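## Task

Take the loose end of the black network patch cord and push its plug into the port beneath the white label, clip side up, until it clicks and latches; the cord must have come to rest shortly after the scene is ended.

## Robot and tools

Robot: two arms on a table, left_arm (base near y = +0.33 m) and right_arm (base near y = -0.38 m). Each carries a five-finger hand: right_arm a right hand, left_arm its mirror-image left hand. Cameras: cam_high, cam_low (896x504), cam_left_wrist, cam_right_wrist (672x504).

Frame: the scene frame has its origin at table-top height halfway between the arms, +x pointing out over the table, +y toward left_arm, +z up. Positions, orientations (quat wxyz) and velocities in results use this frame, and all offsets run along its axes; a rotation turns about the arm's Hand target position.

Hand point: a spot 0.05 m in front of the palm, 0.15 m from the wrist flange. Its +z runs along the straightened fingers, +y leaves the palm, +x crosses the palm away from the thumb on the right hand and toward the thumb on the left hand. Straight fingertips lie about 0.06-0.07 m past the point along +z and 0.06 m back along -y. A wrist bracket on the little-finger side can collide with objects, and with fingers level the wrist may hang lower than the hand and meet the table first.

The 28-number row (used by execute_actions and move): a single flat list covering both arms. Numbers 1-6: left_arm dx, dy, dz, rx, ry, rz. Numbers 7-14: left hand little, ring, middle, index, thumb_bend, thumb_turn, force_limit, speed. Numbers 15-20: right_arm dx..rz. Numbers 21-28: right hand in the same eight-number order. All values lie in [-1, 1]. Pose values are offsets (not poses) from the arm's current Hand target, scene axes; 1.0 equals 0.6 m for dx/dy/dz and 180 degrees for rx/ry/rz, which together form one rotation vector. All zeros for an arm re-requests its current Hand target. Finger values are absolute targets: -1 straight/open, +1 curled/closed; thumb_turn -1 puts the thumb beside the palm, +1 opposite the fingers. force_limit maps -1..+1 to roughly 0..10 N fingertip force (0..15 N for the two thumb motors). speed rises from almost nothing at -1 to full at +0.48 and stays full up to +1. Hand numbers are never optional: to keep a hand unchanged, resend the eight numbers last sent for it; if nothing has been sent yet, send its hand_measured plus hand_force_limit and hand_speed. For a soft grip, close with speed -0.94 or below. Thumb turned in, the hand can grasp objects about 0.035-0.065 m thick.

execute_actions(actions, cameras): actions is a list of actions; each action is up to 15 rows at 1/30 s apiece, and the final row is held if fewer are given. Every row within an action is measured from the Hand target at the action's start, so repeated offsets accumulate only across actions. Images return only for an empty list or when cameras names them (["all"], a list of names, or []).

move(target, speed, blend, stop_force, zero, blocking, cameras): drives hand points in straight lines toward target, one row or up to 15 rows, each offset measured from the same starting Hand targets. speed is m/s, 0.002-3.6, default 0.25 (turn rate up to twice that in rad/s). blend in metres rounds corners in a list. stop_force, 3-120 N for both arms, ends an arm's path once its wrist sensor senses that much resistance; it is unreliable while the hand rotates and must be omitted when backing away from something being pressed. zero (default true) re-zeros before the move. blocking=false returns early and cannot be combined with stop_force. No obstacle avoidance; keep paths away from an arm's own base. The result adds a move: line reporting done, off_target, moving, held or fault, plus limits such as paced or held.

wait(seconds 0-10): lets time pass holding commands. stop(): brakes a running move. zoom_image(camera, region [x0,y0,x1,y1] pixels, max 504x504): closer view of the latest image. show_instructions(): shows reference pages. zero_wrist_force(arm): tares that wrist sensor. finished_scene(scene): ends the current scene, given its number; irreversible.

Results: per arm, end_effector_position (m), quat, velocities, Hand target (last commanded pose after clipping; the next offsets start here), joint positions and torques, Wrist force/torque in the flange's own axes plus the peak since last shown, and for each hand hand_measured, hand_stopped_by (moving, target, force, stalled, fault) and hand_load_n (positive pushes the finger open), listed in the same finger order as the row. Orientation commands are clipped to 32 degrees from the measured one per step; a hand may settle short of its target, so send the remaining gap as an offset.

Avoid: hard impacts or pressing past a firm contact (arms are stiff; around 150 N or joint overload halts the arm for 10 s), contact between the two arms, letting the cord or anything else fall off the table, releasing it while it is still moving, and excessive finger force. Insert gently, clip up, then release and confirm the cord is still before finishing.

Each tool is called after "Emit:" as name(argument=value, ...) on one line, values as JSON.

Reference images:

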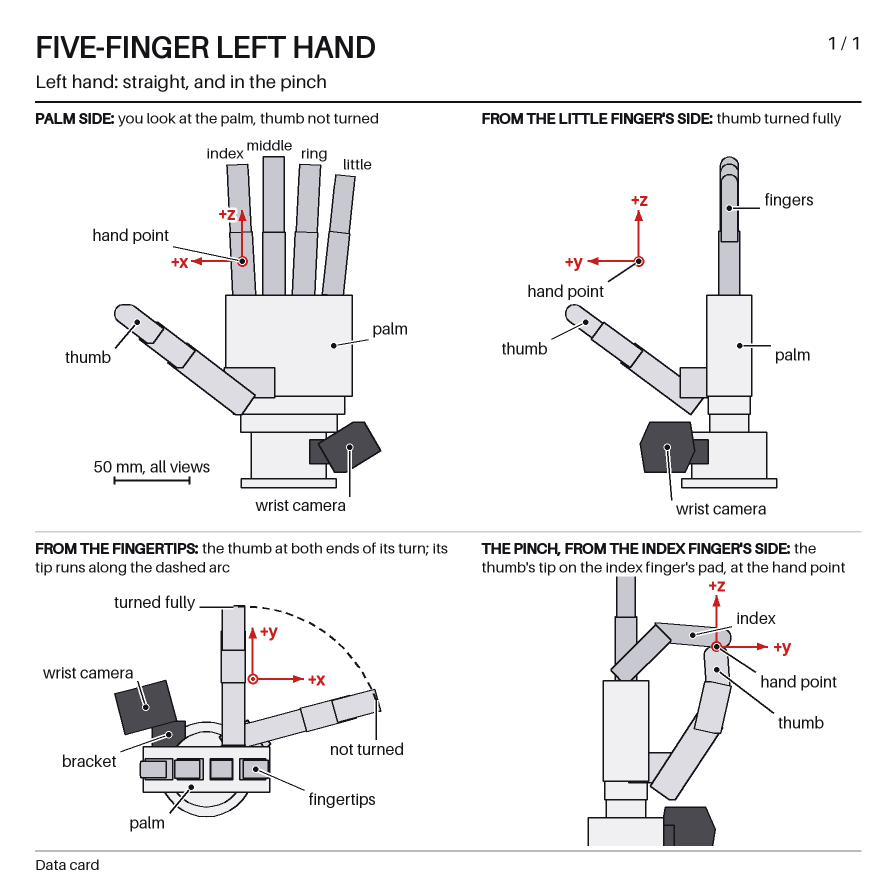

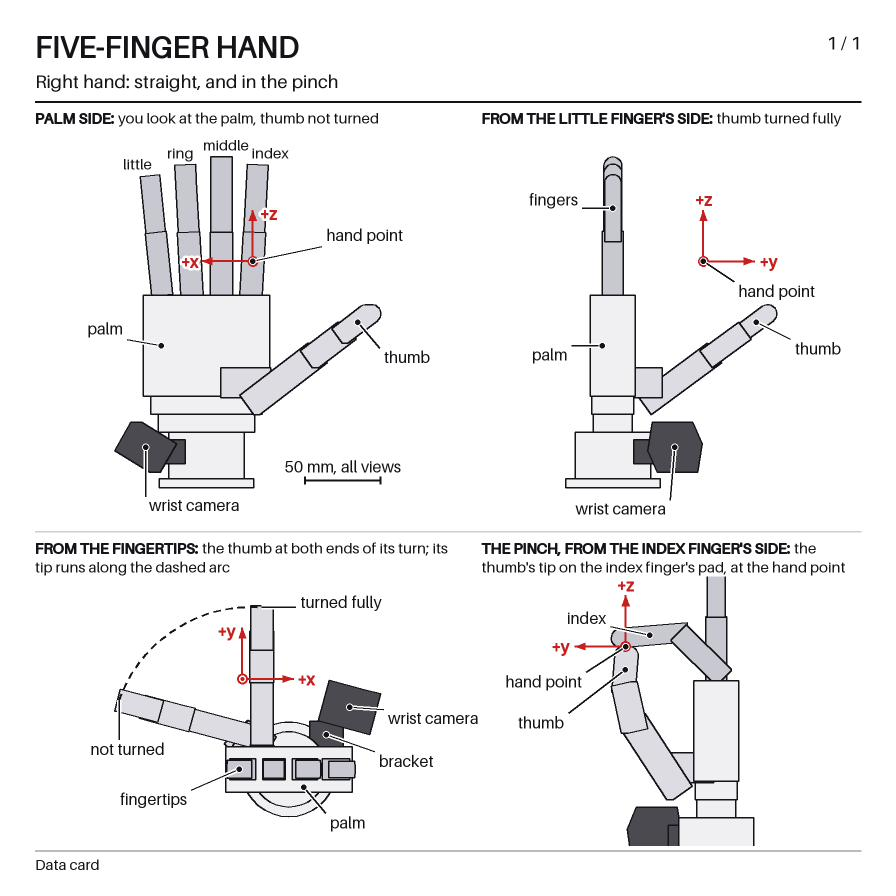

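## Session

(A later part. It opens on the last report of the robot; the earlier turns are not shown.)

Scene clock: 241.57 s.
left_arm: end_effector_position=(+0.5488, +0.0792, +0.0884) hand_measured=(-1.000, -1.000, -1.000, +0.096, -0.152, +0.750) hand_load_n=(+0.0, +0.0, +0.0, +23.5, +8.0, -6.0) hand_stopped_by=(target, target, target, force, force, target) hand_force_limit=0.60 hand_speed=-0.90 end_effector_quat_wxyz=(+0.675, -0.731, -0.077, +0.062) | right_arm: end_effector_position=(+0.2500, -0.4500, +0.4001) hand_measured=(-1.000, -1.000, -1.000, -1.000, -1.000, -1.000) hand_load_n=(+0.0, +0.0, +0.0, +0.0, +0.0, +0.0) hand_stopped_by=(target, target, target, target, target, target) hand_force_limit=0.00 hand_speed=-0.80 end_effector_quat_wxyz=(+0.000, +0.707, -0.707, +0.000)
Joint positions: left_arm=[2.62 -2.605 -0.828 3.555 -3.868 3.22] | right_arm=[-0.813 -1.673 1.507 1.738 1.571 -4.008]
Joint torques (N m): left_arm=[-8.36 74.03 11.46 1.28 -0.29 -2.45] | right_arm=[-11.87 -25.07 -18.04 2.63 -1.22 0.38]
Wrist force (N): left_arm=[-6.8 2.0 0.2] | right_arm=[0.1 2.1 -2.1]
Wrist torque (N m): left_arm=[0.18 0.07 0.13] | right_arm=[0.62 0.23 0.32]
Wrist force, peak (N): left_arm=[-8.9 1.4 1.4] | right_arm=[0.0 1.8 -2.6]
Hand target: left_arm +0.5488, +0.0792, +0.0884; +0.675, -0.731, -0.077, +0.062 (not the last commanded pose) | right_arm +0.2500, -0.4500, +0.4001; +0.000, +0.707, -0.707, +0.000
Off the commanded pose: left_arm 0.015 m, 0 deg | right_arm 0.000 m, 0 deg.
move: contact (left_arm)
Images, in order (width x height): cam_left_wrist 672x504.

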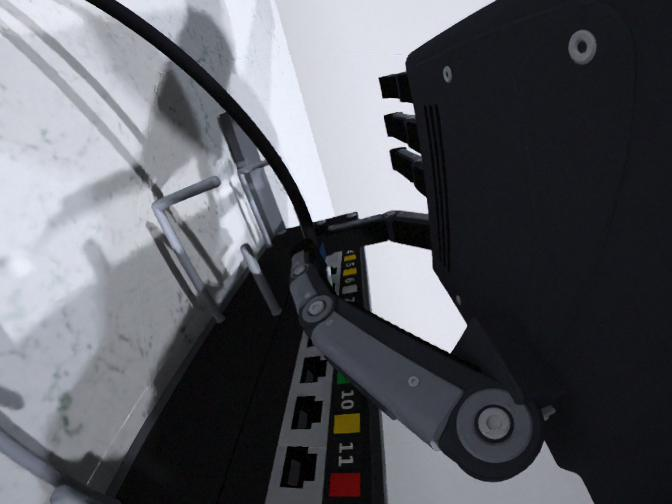

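Emit:
move(target=[-0.001,-0.0004,0.001,-0.0248,-0.0029,0,-1,-1,-1,0.75,0.0,0.75,0.6,-0.9,0,0,0,0,0,0,-1,-1,-1,-1,-1,-1,0,-0.8], speed=0.02, cameras=["cam_left_wrist"])

Emit:
zoom_image(camera="cam_left_wrist", region=[300, 240, 360, 300])

Emit:
move(target=[0.025,0.00294,0,0,0,0,-1,-1,-1,0.75,0.0,0.75,0.6,-0.9,0,0,0,0,0,0,-1,-1,-1,-1,-1,-1,0,-0.8], speed=0.005, stop_force=4, cameras=["cam_left_wrist"])

Emit:
zoom_image(camera="cam_left_wrist", region=[300, 240, 360, 300])

Scene clock: 244.13 s.
left_arm: end_effector_position=(+0.5482, +0.0790, +0.0890) hand_measured=(-1.000, -1.000, -1.000, +0.096, -0.152, +0.750) hand_load_n=(+0.0, +0.0, +0.0, +21.5, +13.5, -4.0) hand_stopped_by=(target, target, target, force, force, target) hand_force_limit=0.60 hand_speed=-0.90 end_effector_quat_wxyz=(-0.646, +0.757, +0.077, -0.062) | right_arm: end_effector_position=(+0.2500, -0.4500, +0.4001) hand_measured=(-1.000, -1.000, -1.000, -1.000, -1.000, -1.000) hand_load_n=(+0.0, +0.0, +0.0, +0.0, +0.0, +0.0) hand_stopped_by=(target, target, target, target, target, target) hand_force_limit=0.00 hand_speed=-0.80 end_effector_quat_wxyz=(+0.000, +0.707, -0.707, +0.000)
Joint positions: left_arm=[2.627 -2.539 -0.91 3.688 -3.872 3.315] | right_arm=[-0.813 -1.673 1.507 1.738 1.571 -4.008]
Joint torques (N m): left_arm=[9.11 71.32 12.6 1.43 -1.27 2.01] | right_arm=[-12.1 -25.23 -18.07 2.75 -1.18 0.38]
Wrist force (N): left_arm=[-1.5 2.1 1.8] | right_arm=[0.1 1.6 -2.2]
Wrist torque (N m): left_arm=[0.20 0.05 -0.05] | right_arm=[0.54 0.23 0.30]
Wrist force, peak (N): left_arm=[-7.0 2.2 0.4] | right_arm=[0.1 2.1 -2.4]
Hand target: left_arm +0.5482, +0.0790, +0.0890; -0.646, +0.757, +0.077, -0.062 | right_arm +0.2500, -0.4500, +0.4001; +0.000, +0.707, -0.707, +0.000
Off the commanded pose: left_arm 0.000 m, 0 deg | right_arm 0.000 m, 0 deg.
move: done
Images, in order (width x height): cam_left_wrist 672x504.

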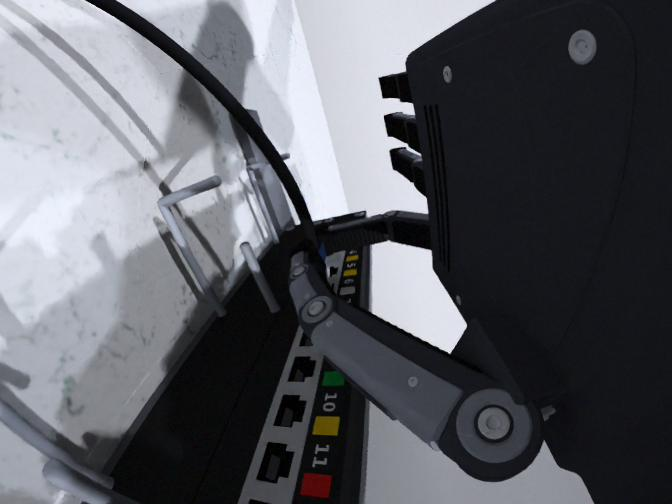

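Scaled by 8.400 from the camera's 672x504 image, which has a finer 960x720 frame.

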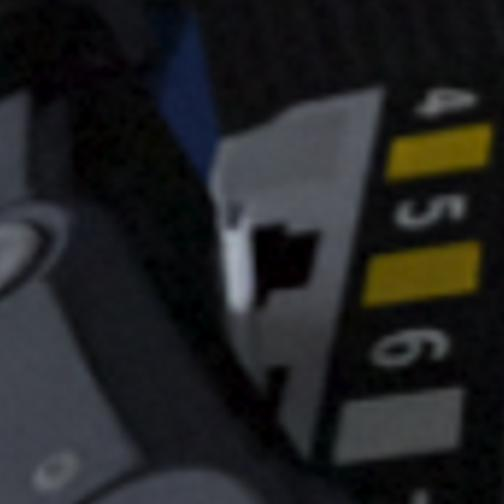

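Scene clock: 245.67 s.
left_arm: end_effector_position=(+0.5493, +0.0791, +0.0890) hand_measured=(-1.000, -1.000, -1.000, +0.096, -0.152, +0.750) hand_load_n=(+0.0, +0.0, +0.0, +21.0, +13.0, -5.5) hand_stopped_by=(target, target, target, force, force, target) hand_force_limit=0.60 hand_speed=-0.90 end_effector_quat_wxyz=(-0.646, +0.757, +0.077, -0.062) | right_arm: end_effector_position=(+0.2500, -0.4500, +0.4001) hand_measured=(-1.000, -1.000, -1.000, -1.000, -1.000, -1.000) hand_load_n=(+0.0, +0.0, +0.0, +0.0, +0.0, +0.0) hand_stopped_by=(target, target, target, target, target, target) hand_force_limit=0.00 hand_speed=-0.80 end_effector_quat_wxyz=(+0.000, +0.707, -0.707, +0.000)
Joint positions: left_arm=[2.628 -2.541 -0.906 3.687 -3.872 3.316] | right_arm=[-0.813 -1.673 1.507 1.738 1.571 -4.008]
Joint torques (N m): left_arm=[-8.38 72.13 10.25 1.19 -0.84 -2.12] | right_arm=[-12.15 -25.6 -19.14 2.67 -1.11 0.47]
Wrist force (N): left_arm=[-3.2 2.2 0.4] | right_arm=[0.2 1.8 -2.4]
Wrist torque (N m): left_arm=[0.19 0.08 -0.05] | right_arm=[0.59 0.22 0.31]
Wrist force, peak (N): left_arm=[-5.9 1.8 1.5] | right_arm=[0.1 2.1 -2.4]
Hand target: left_arm +0.5493, +0.0791, +0.0890; -0.646, +0.757, +0.077, -0.062 (not the last commanded pose) | right_arm +0.2500, -0.4500, +0.4001; +0.000, +0.707, -0.707, +0.000
Off the commanded pose: left_arm 0.014 m, 0 deg | right_arm 0.000 m, 0 deg.
move: contact (left_arm)
Images, in order (width x height): cam_left_wrist 672x504.

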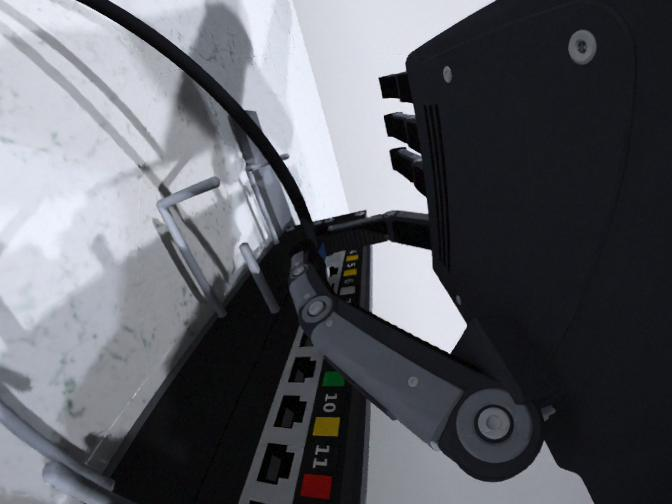

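Scaled by 8.400 from the camera's 672x504 image, which has a finer 960x720 frame.

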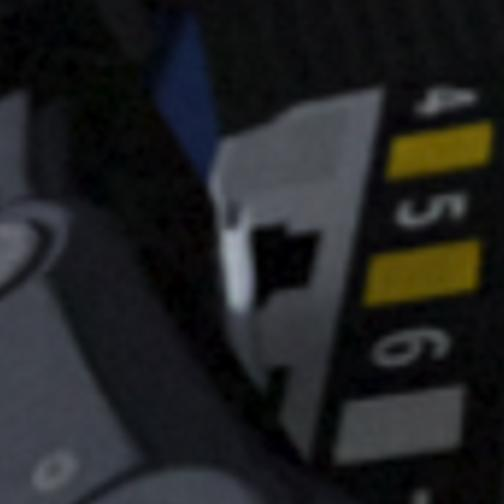

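Emit:
move(target=[-0.0002,0,-0.0015,0,0,0,-1,-1,-1,0.75,0.0,0.75,0.6,-0.9,0,0,0,0,0,0,-1,-1,-1,-1,-1,-1,0,-0.8], speed=0.01, cameras=[])

Emit:
move(target=[0.025,0.00294,0,0,0,0,-1,-1,-1,0.75,0.0,0.75,0.6,-0.9,0,0,0,0,0,0,-1,-1,-1,-1,-1,-1,0,-0.8], speed=0.005, stop_force=4, cameras=["cam_left_wrist"])

Emit:
zoom_image(camera="cam_left_wrist", region=[300, 240, 360, 300])

Scene clock: 246.53 s.
left_arm: end_effector_position=(+0.5492, +0.0791, +0.0882) hand_measured=(-1.000, -1.000, -1.000, +0.096, -0.152, +0.750) hand_load_n=(+0.0, +0.0, +0.0, +21.0, +13.0, -4.5) hand_stopped_by=(target, target, target, force, force, target) hand_force_limit=0.60 hand_speed=-0.90 end_effector_quat_wxyz=(-0.646, +0.757, +0.077, -0.062) | right_arm: end_effector_position=(+0.2500, -0.4500, +0.4001) hand_measured=(-1.000, -1.000, -1.000, -1.000, -1.000, -1.000) hand_load_n=(+0.0, +0.0, +0.0, +0.0, +0.0, +0.0) hand_stopped_by=(target, target, target, target, target, target) hand_force_limit=0.00 hand_speed=-0.80 end_effector_quat_wxyz=(+0.000, +0.707, -0.707, +0.000)
Joint positions: left_arm=[2.628 -2.541 -0.908 3.689 -3.872 3.316] | right_arm=[-0.813 -1.673 1.507 1.738 1.571 -4.008]
Joint torques (N m): left_arm=[-9.09 50.45 10.46 1.18 -1.2 -2.12] | right_arm=[-11.17 -23.89 -18.47 2.63 -1.12 0.31]
Wrist force (N): left_arm=[-2.0 1.0 -0.2] | right_arm=[0.3 1.9 -2.1]
Wrist torque (N m): left_arm=[0.20 0.08 -0.04] | right_arm=[0.59 0.20 0.33]
Wrist force, peak (N): left_arm=[-3.2 2.7 0.5] | right_arm=[0.4 2.2 -2.5]
Hand target: left_arm +0.5492, +0.0791, +0.0881; -0.646, +0.757, +0.077, -0.062 | right_arm +0.2500, -0.4500, +0.4001; +0.000, +0.707, -0.707, +0.000
Off the commanded pose: left_arm 0.000 m, 0 deg | right_arm 0.000 m, 0 deg.
move: done
No camera images: "cameras" was empty.

Scene clock: 247.90 s.
left_arm: end_effector_position=(+0.5497, +0.0791, +0.0881) hand_measured=(-1.000, -1.000, -1.000, +0.096, -0.152, +0.750) hand_load_n=(+0.5, +0.0, +0.0, +21.5, +12.5, -5.5) hand_stopped_by=(target, target, target, force, force, target) hand_force_limit=0.60 hand_speed=-0.90 end_effector_quat_wxyz=(-0.646, +0.757, +0.077, -0.062) | right_arm: end_effector_position=(+0.2500, -0.4500, +0.4001) hand_measured=(-1.000, -1.000, -1.000, -1.000, -1.000, -1.000) hand_load_n=(+0.0, +0.0, +0.5, +0.0, +0.0, +0.0) hand_stopped_by=(target, target, target, target, target, target) hand_force_limit=0.00 hand_speed=-0.80 end_effector_quat_wxyz=(+0.000, +0.707, -0.707, +0.000)
Joint positions: left_arm=[2.628 -2.543 -0.905 3.688 -3.871 3.316] | right_arm=[-0.813 -1.673 1.507 1.738 1.571 -4.008]
Joint torques (N m): left_arm=[-9.2 71.43 11.05 1.49 -0.95 -2.15] | right_arm=[-11.45 -25.4 -18.84 2.58 -1.35 0.33]
Wrist force (N): left_arm=[-3.8 0.6 1.0] | right_arm=[0.1 1.7 -2.2]
Wrist torque (N m): left_arm=[0.21 0.03 -0.02] | right_arm=[0.56 0.23 0.31]
Wrist force, peak (N): left_arm=[-6.5 0.6 1.7] | right_arm=[-0.1 2.0 -2.4]
Hand target: left_arm +0.5497, +0.0791, +0.0881; -0.646, +0.757, +0.077, -0.062 (not the last commanded pose) | right_arm +0.2500, -0.4500, +0.4001; +0.000, +0.707, -0.707, +0.000
Off the commanded pose: left_arm 0.015 m, 0 deg | right_arm 0.000 m, 0 deg.
move: contact (left_arm)
Images, in order (width x height): cam_left_wrist 672x504.

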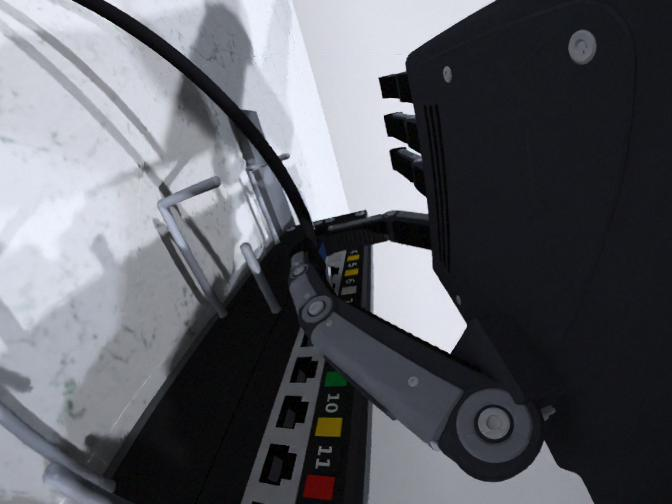

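Scaled by 8.400 from the camera's 672x504 image, which has a finer 960x720 frame.

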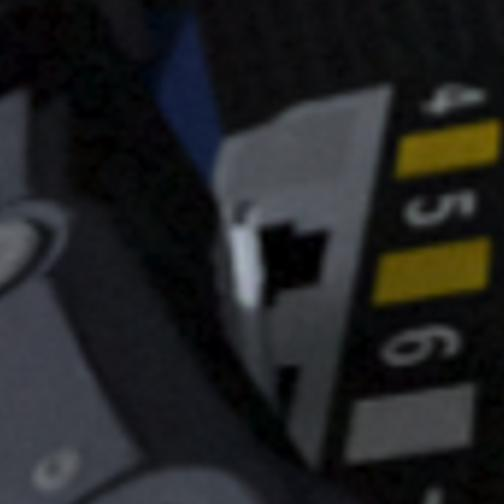

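Emit:
move(target=[0.02,0.00235,0,0,0,0,-1,-1,-1,0.75,0.0,0.75,0.6,-0.9,0,0,0,0,0,0,-1,-1,-1,-1,-1,-1,0,-0.8], speed=0.006, stop_force=5, cameras=["cam_left_wrist"])

Emit:
zoom_image(camera="cam_left_wrist", region=[300, 240, 360, 300])

Scene clock: 249.50 s.
left_arm: end_effector_position=(+0.5505, +0.0790, +0.0881) hand_measured=(-1.000, -1.000, -1.000, +0.096, -0.152, +0.750) hand_load_n=(+0.0, +0.0, +0.0, +22.5, +12.5, -6.5) hand_stopped_by=(target, target, target, force, force, target) hand_force_limit=0.60 hand_speed=-0.90 end_effector_quat_wxyz=(-0.646, +0.757, +0.077, -0.062) | right_arm: end_effector_position=(+0.2500, -0.4500, +0.4001) hand_measured=(-1.000, -1.000, -1.000, -1.000, -1.000, -1.000) hand_load_n=(+0.0, +0.0, +0.0, +0.0, +0.0, +0.0) hand_stopped_by=(target, target, target, target, target, target) hand_force_limit=0.00 hand_speed=-0.80 end_effector_quat_wxyz=(+0.000, +0.707, -0.707, +0.000)
Joint positions: left_arm=[2.628 -2.544 -0.902 3.686 -3.871 3.316] | right_arm=[-0.813 -1.673 1.507 1.738 1.571 -4.008]
Joint torques (N m): left_arm=[-9.14 71.04 12.17 2.44 -0.15 -2.68] | right_arm=[-12.26 -24.28 -18.85 2.61 -1.18 0.34]
Wrist force (N): left_arm=[-7.6 1.1 2.7] | right_arm=[0.2 1.9 -2.0]
Wrist torque (N m): left_arm=[0.17 0.05 0.00] | right_arm=[0.58 0.21 0.32]
Wrist force, peak (N): left_arm=[-10.7 -0.3 2.5] | right_arm=[0.4 2.1 -2.4]
Hand target: left_arm +0.5505, +0.0790, +0.0881; -0.646, +0.757, +0.077, -0.062 (not the last commanded pose) | right_arm +0.2500, -0.4500, +0.4001; +0.000, +0.707, -0.707, +0.000
Off the commanded pose: left_arm 0.011 m, 0 deg | right_arm 0.000 m, 0 deg.
move: contact (left_arm)
Images, in order (width x height): cam_left_wrist 672x504.

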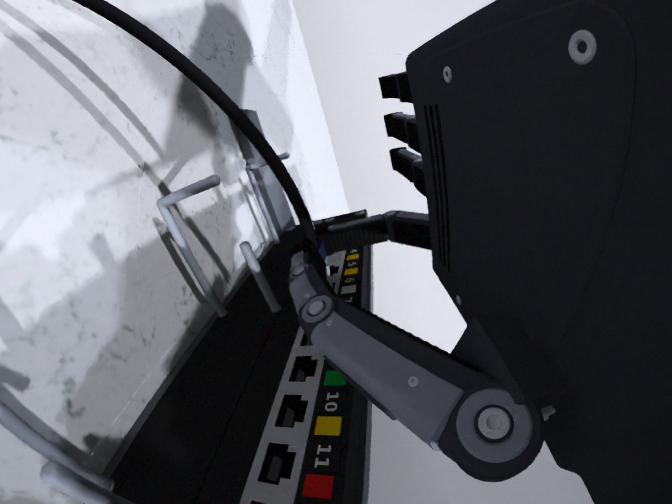

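Scaled by 8.400 from the camera's 672x504 image, which has a finer 960x720 frame.

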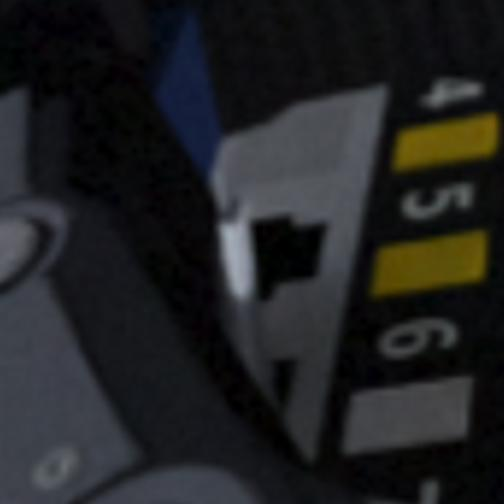

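Emit:
move(target=[-0.0003,0.0012,-0.0005,0,0,0,-1,-1,-1,0.75,0.0,0.75,0.6,-0.9,0,0,0,0,0,0,-1,-1,-1,-1,-1,-1,0,-0.8], speed=0.006, cameras=[])

Emit:
move(target=[0.02,0.00235,0,0,0,0,-1,-1,-1,0.75,0.0,0.75,0.6,-0.9,0,0,0,0,0,0,-1,-1,-1,-1,-1,-1,0,-0.8], speed=0.006, stop_force=5, cameras=["cam_left_wrist"])

Emit:
zoom_image(camera="cam_left_wrist", region=[300, 240, 360, 300])

Scene clock: 250.37 s.
left_arm: end_effector_position=(+0.5503, +0.0797, +0.0879) hand_measured=(-1.000, -1.000, -1.000, +0.096, -0.152, +0.750) hand_load_n=(+0.0, +0.0, +0.0, +20.5, +12.5, -7.0) hand_stopped_by=(target, target, target, force, force, target) hand_force_limit=0.60 hand_speed=-0.90 end_effector_quat_wxyz=(-0.646, +0.757, +0.077, -0.062) | right_arm: end_effector_position=(+0.2500, -0.4500, +0.4001) hand_measured=(-1.000, -1.000, -1.000, -1.000, -1.000, -1.000) hand_load_n=(+0.0, +0.0, +0.0, +0.0, +0.0, +0.0) hand_stopped_by=(target, target, target, target, target, target) hand_force_limit=0.00 hand_speed=-0.80 end_effector_quat_wxyz=(+0.000, +0.707, -0.707, +0.000)
Joint positions: left_arm=[2.629 -2.543 -0.906 3.689 -3.87 3.316] | right_arm=[-0.813 -1.673 1.507 1.738 1.571 -4.008]
Joint torques (N m): left_arm=[10.55 69.62 10.58 1.83 3.79 1.84] | right_arm=[-11.32 -23.86 -19.47 2.57 -1.15 0.43]
Wrist force (N): left_arm=[-5.1 0.3 -0.5] | right_arm=[0.0 1.7 -1.9]
Wrist torque (N m): left_arm=[0.14 0.09 -0.02] | right_arm=[0.54 0.23 0.30]
Wrist force, peak (N): left_arm=[-7.7 0.9 2.4] | right_arm=[0.0 2.0 -2.3]
Hand target: left_arm +0.5503, +0.0798, +0.0878; -0.646, +0.757, +0.077, -0.062 | right_arm +0.2500, -0.4500, +0.4001; +0.000, +0.707, -0.707, +0.000
Off the commanded pose: left_arm 0.000 m, 0 deg | right_arm 0.000 m, 0 deg.
move: done
No camera images: "cameras" was empty.

Scene clock: 251.80 s.
left_arm: end_effector_position=(+0.5510, +0.0798, +0.0879) hand_measured=(-1.000, -1.000, -1.000, +0.096, -0.152, +0.750) hand_load_n=(+0.0, +0.0, +0.0, +21.5, +12.0, -8.5) hand_stopped_by=(target, target, target, force, force, target) hand_force_limit=0.60 hand_speed=-0.90 end_effector_quat_wxyz=(-0.646, +0.757, +0.077, -0.062) | right_arm: end_effector_position=(+0.2500, -0.4500, +0.4001) hand_measured=(-1.000, -1.000, -1.000, -1.000, -1.000, -1.000) hand_load_n=(+0.0, +0.0, +0.0, +0.0, +0.0, +0.0) hand_stopped_by=(target, target, target, target, target, target) hand_force_limit=0.00 hand_speed=-0.80 end_effector_quat_wxyz=(+0.000, +0.707, -0.707, +0.000)
Joint positions: left_arm=[2.63 -2.544 -0.903 3.688 -3.87 3.316] | right_arm=[-0.813 -1.673 1.507 1.738 1.571 -4.008]
Joint torques (N m): left_arm=[-8.15 71.78 11.91 2.51 -0.1 -2.55] | right_arm=[-12.12 -25.01 -19.68 2.75 -1.19 0.5]
Wrist force (N): left_arm=[-8.5 1.0 1.4] | right_arm=[0.0 1.8 -1.9]
Wrist torque (N m): left_arm=[0.18 0.09 -0.03] | right_arm=[0.55 0.24 0.30]
Wrist force, peak (N): left_arm=[-10.9 0.5 1.7] | right_arm=[0.0 2.0 -2.5]
Hand target: left_arm +0.5510, +0.0798, +0.0879; -0.646, +0.757, +0.077, -0.062 (not the last commanded pose) | right_arm +0.2500, -0.4500, +0.4001; +0.000, +0.707, -0.707, +0.000
Off the commanded pose: left_arm 0.011 m, 0 deg | right_arm 0.000 m, 0 deg.
move: contact (left_arm)
Images, in order (width x height): cam_left_wrist 672x504.

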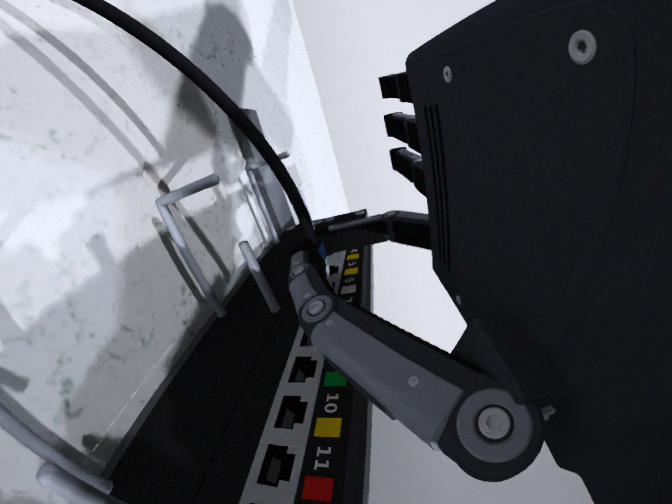

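Scaled by 8.400 from the camera's 672x504 image, which has a finer 960x720 frame.

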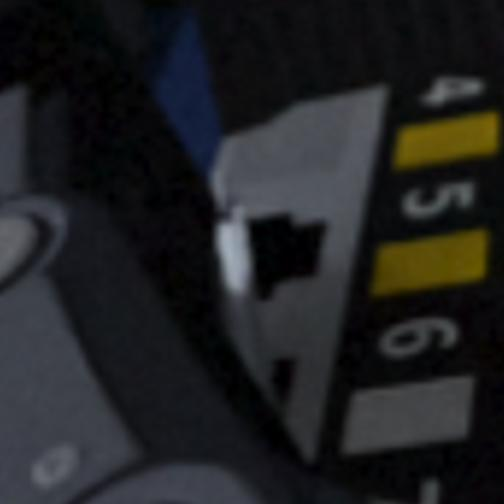

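Emit:
move(target=[0,-0.0003,-0.0004,0.0083,0.001,0,-1,-1,-1,0.75,0.0,0.75,0.6,-0.9,0,0,0,0,0,0,-1,-1,-1,-1,-1,-1,0,-0.8], speed=0.02, cameras=["cam_left_wrist"])

Emit:
zoom_image(camera="cam_left_wrist", region=[300, 240, 360, 300])

Scene clock: 253.07 s.
left_arm: end_effector_position=(+0.5510, +0.0797, +0.0877) hand_measured=(-1.000, -1.000, -1.000, +0.096, -0.152, +0.750) hand_load_n=(+0.0, +0.0, +0.0, +22.5, +10.5, -8.0) hand_stopped_by=(target, target, target, force, force, target) hand_force_limit=0.60 hand_speed=-0.90 end_effector_quat_wxyz=(-0.656, +0.749, +0.077, -0.062) | right_arm: end_effector_position=(+0.2500, -0.4500, +0.4001) hand_measured=(-1.000, -1.000, -1.000, -1.000, -1.000, -1.000) hand_load_n=(+0.0, +0.0, +0.0, +0.0, +0.0, +0.0) hand_stopped_by=(target, target, target, target, target, target) hand_force_limit=0.00 hand_speed=-0.80 end_effector_quat_wxyz=(+0.000, +0.707, -0.707, +0.000)
Joint positions: left_arm=[2.627 -2.566 -0.876 3.643 -3.868 3.284] | right_arm=[-0.813 -1.673 1.507 1.738 1.571 -4.008]
Joint torques (N m): left_arm=[-8.67 52.13 26.98 -0.92 4.85 -2.7] | right_arm=[-11.5 -25.22 -19.06 2.48 -1.12 0.38]
Wrist force (N): left_arm=[-7.4 -0.2 0.8] | right_arm=[0.3 2.0 -2.4]
Wrist torque (N m): left_arm=[0.14 0.08 0.18] | right_arm=[0.62 0.20 0.33]
Wrist force, peak (N): left_arm=[-8.6 1.2 1.5] | right_arm=[0.0 2.0 -2.6]
Hand target: left_arm +0.5510, +0.0797, +0.0877; -0.656, +0.749, +0.077, -0.062 | right_arm +0.2500, -0.4500, +0.4001; +0.000, +0.707, -0.707, +0.000
Off the commanded pose: left_arm 0.000 m, 0 deg | right_arm 0.000 m, 0 deg.
move: done
Images, in order (width x height): cam_left_wrist 672x504.

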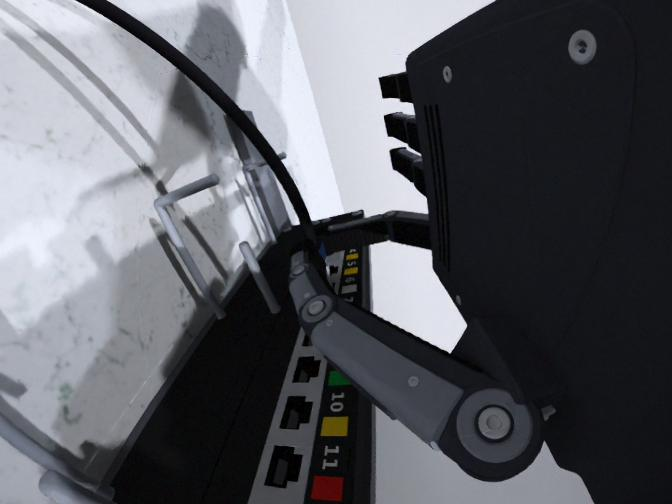

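Scaled by 8.400 from the camera's 672x504 image, which has a finer 960x720 frame.

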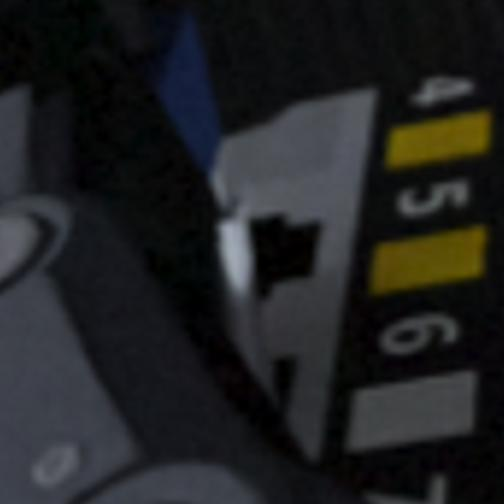

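Emit:
move(target=[0.02,0.00235,0,0,0,0,-1,-1,-1,0.75,0.0,0.75,0.6,-0.9,0,0,0,0,0,0,-1,-1,-1,-1,-1,-1,0,-0.8], speed=0.006, stop_force=4, cameras=["cam_left_wrist"])

Emit:
zoom_image(camera="cam_left_wrist", region=[300, 240, 360, 300])

Scene clock: 254.57 s.
left_arm: end_effector_position=(+0.5512, +0.0796, +0.0877) hand_measured=(-1.000, -1.000, -1.000, +0.096, -0.152, +0.750) hand_load_n=(+0.0, +0.0, +0.0, +22.0, +10.0, -8.0) hand_stopped_by=(target, target, target, force, force, target) hand_force_limit=0.60 hand_speed=-0.90 end_effector_quat_wxyz=(-0.656, +0.749, +0.077, -0.062) | right_arm: end_effector_position=(+0.2500, -0.4500, +0.4001) hand_measured=(-1.000, -1.000, -1.000, -1.000, -1.000, -1.000) hand_load_n=(+0.0, +0.0, +0.0, +0.0, +0.0, +0.0) hand_stopped_by=(target, target, target, target, target, target) hand_force_limit=0.00 hand_speed=-0.80 end_effector_quat_wxyz=(+0.000, +0.707, -0.707, +0.000)
Joint positions: left_arm=[2.627 -2.566 -0.875 3.642 -3.868 3.284] | right_arm=[-0.813 -1.673 1.507 1.738 1.571 -4.008]
Joint torques (N m): left_arm=[-6.63 72.12 11.99 2.19 0.02 -1.07] | right_arm=[-11.75 -23.92 -19.13 2.55 -0.85 0.6]
Wrist force (N): left_arm=[-8.5 1.3 1.6] | right_arm=[0.2 2.2 -1.9]
Wrist torque (N m): left_arm=[0.16 0.09 0.16] | right_arm=[0.62 0.20 0.33]
Wrist force, peak (N): left_arm=[-12.7 0.3 2.5] | right_arm=[0.0 1.9 -2.5]
Hand target: left_arm +0.5512, +0.0796, +0.0877; -0.656, +0.749, +0.077, -0.062 (not the last commanded pose) | right_arm +0.2500, -0.4500, +0.4001; +0.000, +0.707, -0.707, +0.000
Off the commanded pose: left_arm 0.012 m, 0 deg | right_arm 0.000 m, 0 deg.
move: contact (left_arm)
Images, in order (width x height): cam_left_wrist 672x504.

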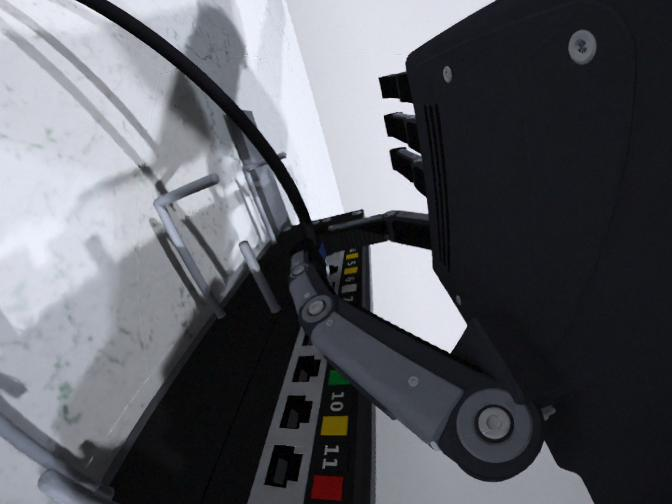

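Scaled by 8.400 from the camera's 672x504 image, which has a finer 960x720 frame.

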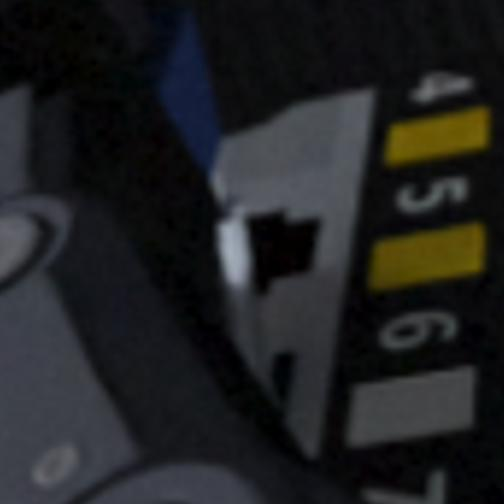

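Emit:
move(target=[0.015,0.0018,-0.0003,0,0,0,-1,-1,-1,0.75,0.0,0.75,0.6,-0.9,0,0,0,0,0,0,-1,-1,-1,-1,-1,-1,0,-0.8], speed=0.008, stop_force=7, cameras=["cam_left_wrist"])

Emit:
zoom_image(camera="cam_left_wrist", region=[300, 240, 360, 300])

Scene clock: 256.13 s.
left_arm: end_effector_position=(+0.5517, +0.0795, +0.0877) hand_measured=(-1.000, -1.000, -1.000, +0.096, -0.152, +0.750) hand_load_n=(+0.0, +0.0, +0.0, +23.0, +10.0, -9.0) hand_stopped_by=(target, target, target, force, force, target) hand_force_limit=0.60 hand_speed=-0.90 end_effector_quat_wxyz=(-0.656, +0.749, +0.077, -0.062) | right_arm: end_effector_position=(+0.2500, -0.4500, +0.4001) hand_measured=(-1.000, -1.000, -1.000, -1.000, -1.000, -1.000) hand_load_n=(+0.0, +0.0, +0.0, +0.0, +0.0, +0.0) hand_stopped_by=(target, target, target, target, target, target) hand_force_limit=0.00 hand_speed=-0.80 end_effector_quat_wxyz=(+0.000, +0.707, -0.707, +0.000)
Joint positions: left_arm=[2.627 -2.568 -0.872 3.641 -3.868 3.284] | right_arm=[-0.813 -1.673 1.507 1.738 1.571 -4.008]
Joint torques (N m): left_arm=[-7.22 72.66 14.15 3.08 0.55 -2.74] | right_arm=[-10.98 -22.5 -19.49 2.59 -1.14 0.63]
Wrist force (N): left_arm=[-11.5 -0.6 2.5] | right_arm=[0.3 1.7 -2.6]
Wrist torque (N m): left_arm=[0.15 0.05 0.17] | right_arm=[0.59 0.21 0.32]
Wrist force, peak (N): left_arm=[-16.2 -0.2 3.0] | right_arm=[0.1 1.9 -2.6]
Hand target: left_arm +0.5517, +0.0795, +0.0877; -0.656, +0.749, +0.077, -0.062 (not the last commanded pose) | right_arm +0.2500, -0.4500, +0.4001; +0.000, +0.707, -0.707, +0.000
Off the commanded pose: left_arm 0.009 m, 0 deg | right_arm 0.000 m, 0 deg.
move: contact (left_arm)
Images, in order (width x height): cam_left_wrist 672x504.

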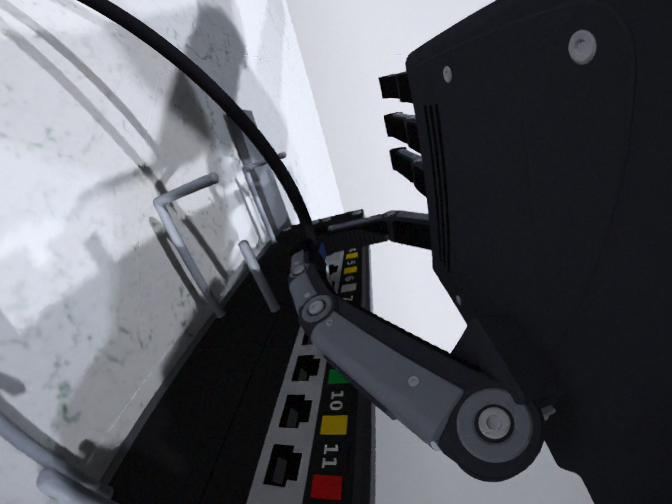

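Scaled by 8.400 from the camera's 672x504 image, which has a finer 960x720 frame.

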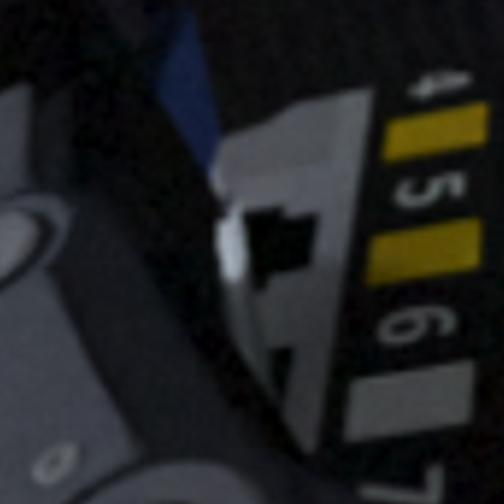

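Emit:
move(target=[-0.0017,-0.0001,-0.0012,0.0013,-0.011,0,-1,-1,-1,0.75,0.0,0.75,0.6,-0.9,0,0,0,0,0,0,-1,-1,-1,-1,-1,-1,0,-0.8], speed=0.02, cameras=[])

Emit:
move(target=[0.015,0.0018,0,0,0,0,-1,-1,-1,0.75,0.0,0.75,0.6,-0.9,0,0,0,0,0,0,-1,-1,-1,-1,-1,-1,0,-0.8], speed=0.006, stop_force=4, cameras=["cam_left_wrist"])

Emit:
zoom_image(camera="cam_left_wrist", region=[300, 240, 360, 300])

Scene clock: 257.83 s.
left_arm: end_effector_position=(+0.5507, +0.0795, +0.0870) hand_measured=(-1.000, -1.000, -1.000, +0.096, -0.152, +0.750) hand_load_n=(-0.5, +0.0, +0.0, +22.0, +10.5, -5.5) hand_stopped_by=(target, target, target, force, force, target) hand_force_limit=0.60 hand_speed=-0.90 end_effector_quat_wxyz=(-0.656, +0.748, +0.089, -0.049) | right_arm: end_effector_position=(+0.2500, -0.4500, +0.4001) hand_measured=(-1.000, -1.000, -1.000, -1.000, -1.000, -1.000) hand_load_n=(+0.0, +0.0, +0.0, +0.0, +0.0, +0.0) hand_stopped_by=(target, target, target, target, target, target) hand_force_limit=0.00 hand_speed=-0.80 end_effector_quat_wxyz=(+0.000, +0.707, -0.707, +0.000)
Joint positions: left_arm=[2.624 -2.559 -0.893 3.657 -3.867 3.253] | right_arm=[-0.813 -1.673 1.507 1.738 1.571 -4.008]
Joint torques (N m): left_arm=[-9.51 70.55 11.48 1.16 2.96 -2.23] | right_arm=[-12.04 -24.31 -19.74 2.61 -1.05 0.59]
Wrist force (N): left_arm=[-1.6 -0.2 0.1] | right_arm=[0.3 1.6 -2.4]
Wrist torque (N m): left_arm=[0.25 0.10 0.12] | right_arm=[0.56 0.20 0.32]
Wrist force, peak (N): left_arm=[-12.1 1.1 2.9] | right_arm=[0.3 2.0 -2.5]
Hand target: left_arm +0.5507, +0.0795, +0.0870; -0.656, +0.748, +0.089, -0.049 | right_arm +0.2500, -0.4500, +0.4001; +0.000, +0.707, -0.707, +0.000
Off the commanded pose: left_arm 0.000 m, 0 deg | right_arm 0.000 m, 0 deg.
move: done
No camera images: "cameras" was empty.

Scene clock: 259.27 s.
left_arm: end_effector_position=(+0.5517, +0.0795, +0.0871) hand_measured=(-1.000, -1.000, -1.000, +0.096, -0.152, +0.750) hand_load_n=(+0.0, +0.0, +0.0, +22.0, +11.0, -5.0) hand_stopped_by=(target, target, target, force, force, target) hand_force_limit=0.60 hand_speed=-0.90 end_effector_quat_wxyz=(-0.656, +0.748, +0.089, -0.049) | right_arm: end_effector_position=(+0.2500, -0.4500, +0.4001) hand_measured=(-1.000, -1.000, -1.000, -1.000, -1.000, -1.000) hand_load_n=(+0.0, +0.0, +0.0, +0.0, +0.0, +0.0) hand_stopped_by=(target, target, target, target, target, target) hand_force_limit=0.00 hand_speed=-0.80 end_effector_quat_wxyz=(+0.000, +0.707, -0.707, +0.000)
Joint positions: left_arm=[2.624 -2.561 -0.889 3.655 -3.866 3.253] | right_arm=[-0.813 -1.673 1.507 1.738 1.571 -4.008]
Joint torques (N m): left_arm=[-11.05 70.76 11.84 1.08 -1.19 0.48] | right_arm=[-11.8 -23.9 -19.67 2.48 -1.05 0.56]
Wrist force (N): left_arm=[-2.7 1.0 0.8] | right_arm=[0.0 1.8 -2.2]
Wrist torque (N m): left_arm=[0.19 0.09 0.12] | right_arm=[0.58 0.24 0.31]
Wrist force, peak (N): left_arm=[-6.7 1.6 2.0] | right_arm=[0.0 2.1 -2.2]
Hand target: left_arm +0.5517, +0.0795, +0.0871; -0.656, +0.748, +0.089, -0.049 (not the last commanded pose) | right_arm +0.2500, -0.4500, +0.4001; +0.000, +0.707, -0.707, +0.000
Off the commanded pose: left_arm 0.008 m, 0 deg | right_arm 0.000 m, 0 deg.
move: contact (left_arm)
Images, in order (width x height): cam_left_wrist 672x504.

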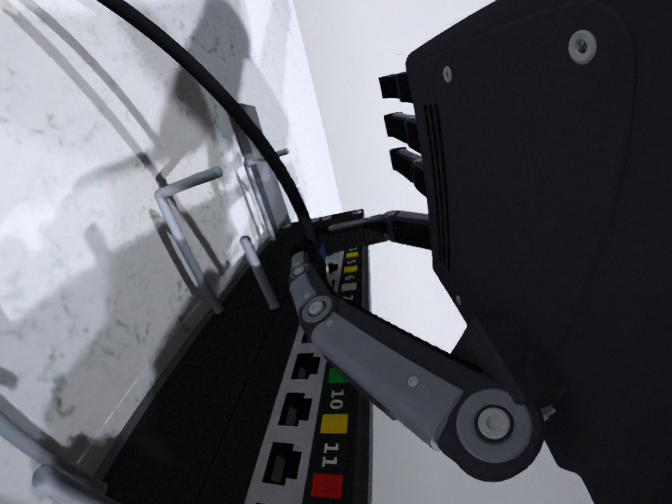

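Scaled by 8.400 from the camera's 672x504 image, which has a finer 960x720 frame.

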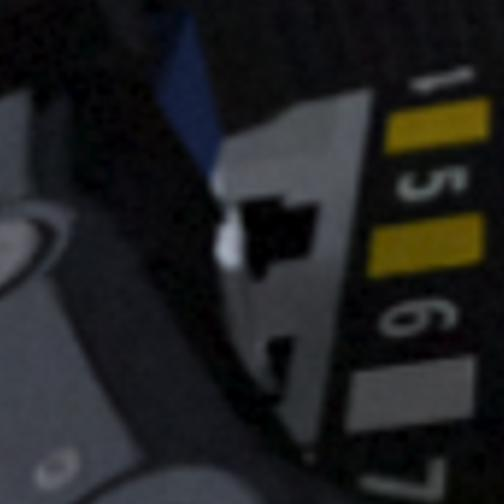

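Emit:
move(target=[0.02,0.00235,0,0,0,0,-1,-1,-1,0.75,0.0,0.75,0.6,-0.9,0,0,0,0,0,0,-1,-1,-1,-1,-1,-1,0,-0.8], speed=0.006, stop_force=6, cameras=["cam_left_wrist"])

Emit:
zoom_image(camera="cam_left_wrist", region=[300, 240, 360, 300])

Scene clock: 260.80 s.
left_arm: end_effector_position=(+0.5527, +0.0795, +0.0871) hand_measured=(-1.000, -1.000, -1.000, +0.096, -0.152, +0.750) hand_load_n=(+0.0, -0.5, +0.0, +22.5, +10.5, -7.5) hand_stopped_by=(target, target, target, force, force, target) hand_force_limit=0.60 hand_speed=-0.90 end_effector_quat_wxyz=(-0.656, +0.748, +0.089, -0.049) | right_arm: end_effector_position=(+0.2500, -0.4500, +0.4001) hand_measured=(-1.000, -1.000, -1.000, -1.000, -1.000, -1.000) hand_load_n=(+0.0, +0.0, +0.0, +0.0, +0.0, +0.0) hand_stopped_by=(target, target, target, target, target, target) hand_force_limit=0.00 hand_speed=-0.80 end_effector_quat_wxyz=(+0.000, +0.707, -0.707, +0.000)
Joint positions: left_arm=[2.625 -2.563 -0.885 3.654 -3.865 3.253] | right_arm=[-0.813 -1.673 1.507 1.738 1.571 -4.008]
Joint torques (N m): left_arm=[-10.7 73.16 12.07 1.86 -0.3 -2.79] | right_arm=[-11.46 -24.67 -19.35 2.42 -1.14 0.59]
Wrist force (N): left_arm=[-7.9 1.0 1.5] | right_arm=[-0.1 1.9 -2.4]
Wrist torque (N m): left_arm=[0.23 0.10 0.07] | right_arm=[0.61 0.26 0.30]
Wrist force, peak (N): left_arm=[-11.4 1.5 2.0] | right_arm=[0.2 2.3 -2.3]
Hand target: left_arm +0.5527, +0.0795, +0.0871; -0.656, +0.748, +0.089, -0.049 (not the last commanded pose) | right_arm +0.2500, -0.4500, +0.4001; +0.000, +0.707, -0.707, +0.000
Off the commanded pose: left_arm 0.011 m, 0 deg | right_arm 0.000 m, 0 deg.
move: contact (left_arm)
Images, in order (width x height): cam_left_wrist 672x504.

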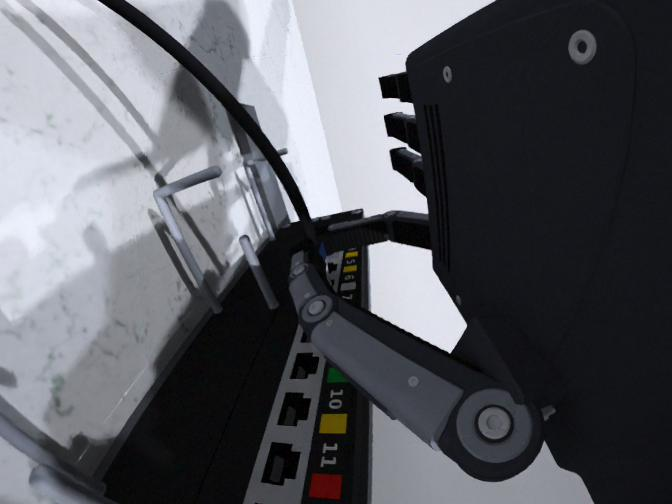

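Scaled by 8.400 from the camera's 672x504 image, which has a finer 960x720 frame.

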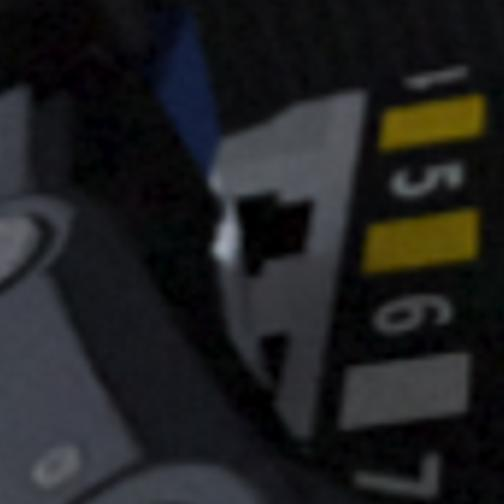

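Emit:
execute_actions(actions=[], cameras=["cam_left_wrist", "cam_high"])

Emit:
zoom_image(camera="cam_left_wrist", region=[280, 220, 380, 320])

Scene clock: 261.23 s.
left_arm: end_effector_position=(+0.5527, +0.0795, +0.0871) hand_measured=(-1.000, -1.000, -1.000, +0.096, -0.152, +0.750) hand_load_n=(+0.0, -0.5, +0.0, +22.5, +10.5, -7.5) hand_stopped_by=(target, target, target, force, force, target) hand_force_limit=0.60 hand_speed=-0.90 end_effector_quat_wxyz=(-0.656, +0.748, +0.089, -0.049) | right_arm: end_effector_position=(+0.2500, -0.4500, +0.4001) hand_measured=(-1.000, -1.000, -1.000, -1.000, -1.000, -1.000) hand_load_n=(+0.0, +0.0, +0.0, +0.0, +0.0, +0.0) hand_stopped_by=(target, target, target, target, target, target) hand_force_limit=0.00 hand_speed=-0.80 end_effector_quat_wxyz=(+0.000, +0.707, -0.707, +0.000)
Joint positions: left_arm=[2.625 -2.563 -0.885 3.654 -3.865 3.253] | right_arm=[-0.813 -1.673 1.507 1.738 1.571 -4.008]
Joint velocities: within noise
Joint torques (N m): left_arm=[-7.99 72.88 12.49 2.04 -0.13 -2.7] | right_arm=[-11.32 -24.19 -20.56 2.67 -1.32 0.66]
Motor temperatures (°C): left_arm=[30 35 35 38 40 36] | right_arm=[32 30 32 36 36 38]
Wrist force (N): left_arm=[-8.6 2.6 1.8] | right_arm=[0.1 1.7 -2.0]
Wrist torque (N m): left_arm=[0.23 0.11 0.06] | right_arm=[0.56 0.22 0.31]
Wrist force, peak (N): left_arm=[-8.7 2.6 1.7] | right_arm=[0.1 1.9 -2.3]
Hand target: left_arm +0.5527, +0.0795, +0.0871; -0.656, +0.748, +0.089, -0.049 (not the last commanded pose) | right_arm +0.2500, -0.4500, +0.4001; +0.000, +0.707, -0.707, +0.000
Off the commanded pose: left_arm 0.011 m, 0 deg | right_arm 0.000 m, 0 deg.
Images, in order (width x height): cam_high 896x504, cam_left_wrist 672x504.

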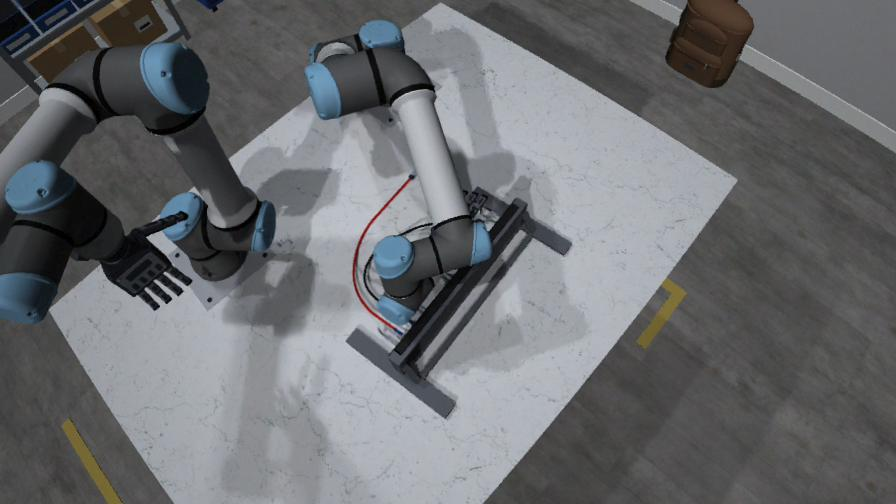

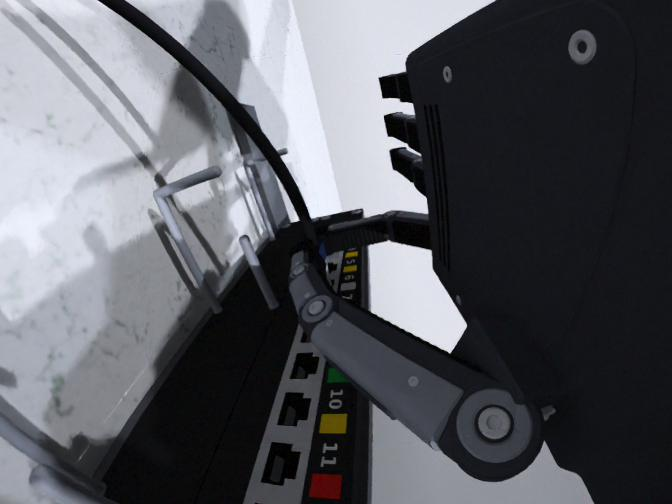

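Scaled by 5.040 from the camera's 672x504 image, which has a finer 960x720 frame.

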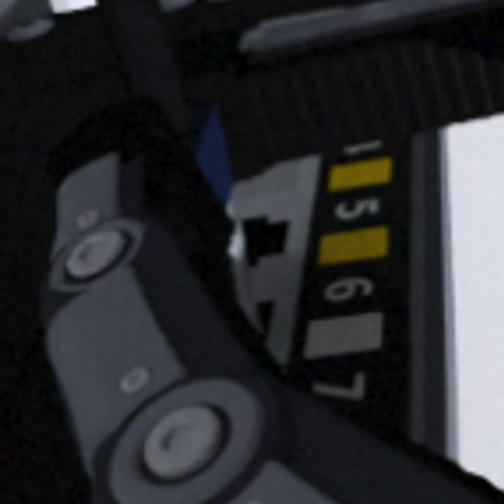

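Emit:
move(target=[-0.0013, -0.0001, -0.0012, 0.001, -0.0082, 0, -1, -1, -1, 0.75, 0.0, 0.75, 0.6, -0.9, 0, 0, 0, 0, 0, 0, -1, -1, -1, -1, -1, -1, 0, -0.8], speed=0.01, cameras=[])

Emit:
move(target=[0.02, 0.00235, 0, 0, 0, 0, -1, -1, -1, 0.75, 0.0, 0.75, 0.6, -0.9, 0, 0, 0, 0, 0, 0, -1, -1, -1, -1, -1, -1, 0, -0.8], speed=0.006, stop_force=5, cameras=[])

Scene clock: 264.87 s.
left_arm: end_effector_position=(+0.5519, +0.0795, +0.0864) hand_measured=(-1.000, -1.000, -1.000, +0.096, -0.152, +0.750) hand_load_n=(+0.0, +0.0, +0.0, +22.5, +11.0, -5.0) hand_stopped_by=(target, target, target, force, force, target) hand_force_limit=0.60 hand_speed=-0.90 end_effector_quat_wxyz=(-0.656, +0.748, +0.097, -0.039) | right_arm: end_effector_position=(+0.2500, -0.4500, +0.4001) hand_measured=(-1.000, -1.000, -1.000, -1.000, -1.000, -1.000) hand_load_n=(-0.5, +0.0, +0.0, +0.0, +0.0, +0.0) hand_stopped_by=(target, target, target, target, target, target) hand_force_limit=0.00 hand_speed=-0.80 end_effector_quat_wxyz=(+0.000, +0.707, -0.707, +0.000)
Joint positions: left_arm=[2.623 -2.557 -0.9 3.665 -3.865 3.23] | right_arm=[-0.813 -1.673 1.507 1.738 1.571 -4.008]
Joint torques (N m): left_arm=[-9.24 71.54 11.25 1 2.98 -2.16] | right_arm=[-10.94 -24.67 -19.71 2.65 -1.27 0.62]
Wrist force (N): left_arm=[-2.2 1.2 0.9] | right_arm=[0.0 1.7 -2.4]
Wrist torque (N m): left_arm=[0.21 0.11 0.10] | right_arm=[0.59 0.24 0.30]
Wrist force, peak (N): left_arm=[-8.7 2.5 1.8] | right_arm=[0.0 1.9 -2.7]
Hand target: left_arm +0.5519, +0.0795, +0.0864; -0.656, +0.748, +0.097, -0.039 | right_arm +0.2500, -0.4500, +0.4001; +0.000, +0.707, -0.707, +0.000
Off the commanded pose: left_arm 0.000 m, 0 deg | right_arm 0.000 m, 0 deg.
move: done
No camera images: "cameras" was empty.

Scene clock: 266.23 s.
left_arm: end_effector_position=(+0.5525, +0.0794, +0.0865) hand_measured=(-1.000, -1.000, -1.000, +0.096, -0.152, +0.750) hand_load_n=(+0.0, +0.0, +0.0, +22.0, +11.0, -6.0) hand_stopped_by=(target, target, target, force, force, target) hand_force_limit=0.60 hand_speed=-0.90 end_effector_quat_wxyz=(-0.656, +0.748, +0.097, -0.039) | right_arm: end_effector_position=(+0.2500, -0.4500, +0.4001) hand_measured=(-1.000, -1.000, -1.000, -1.000, -1.000, -1.000) hand_load_n=(+0.0, +0.0, +0.0, +0.0, +0.0, +0.0) hand_stopped_by=(target, target, target, target, target, target) hand_force_limit=0.00 hand_speed=-0.80 end_effector_quat_wxyz=(+0.000, +0.707, -0.707, +0.000)
Joint positions: left_arm=[2.623 -2.558 -0.897 3.665 -3.864 3.229] | right_arm=[-0.813 -1.673 1.507 1.738 1.571 -4.008]
Joint torques (N m): left_arm=[-8.72 72.59 12.62 1.59 -0.8 -0.93] | right_arm=[-11.28 -22.99 -19.32 2.57 -1.21 0.62]
Wrist force (N): left_arm=[-4.7 1.1 0.9] | right_arm=[0.1 1.6 -2.2]
Wrist torque (N m): left_arm=[0.19 0.10 0.11] | right_arm=[0.54 0.23 0.31]
Wrist force, peak (N): left_arm=[-7.9 1.9 1.5] | right_arm=[0.4 2.0 -2.5]
Hand target: left_arm +0.5525, +0.0794, +0.0865; -0.656, +0.748, +0.097, -0.039 (not the last commanded pose) | right_arm +0.2500, -0.4500, +0.4001; +0.000, +0.707, -0.707, +0.000
Off the commanded pose: left_arm 0.011 m, 0 deg | right_arm 0.000 m, 0 deg.
move: contact (left_arm)
No camera images: "cameras" was empty.


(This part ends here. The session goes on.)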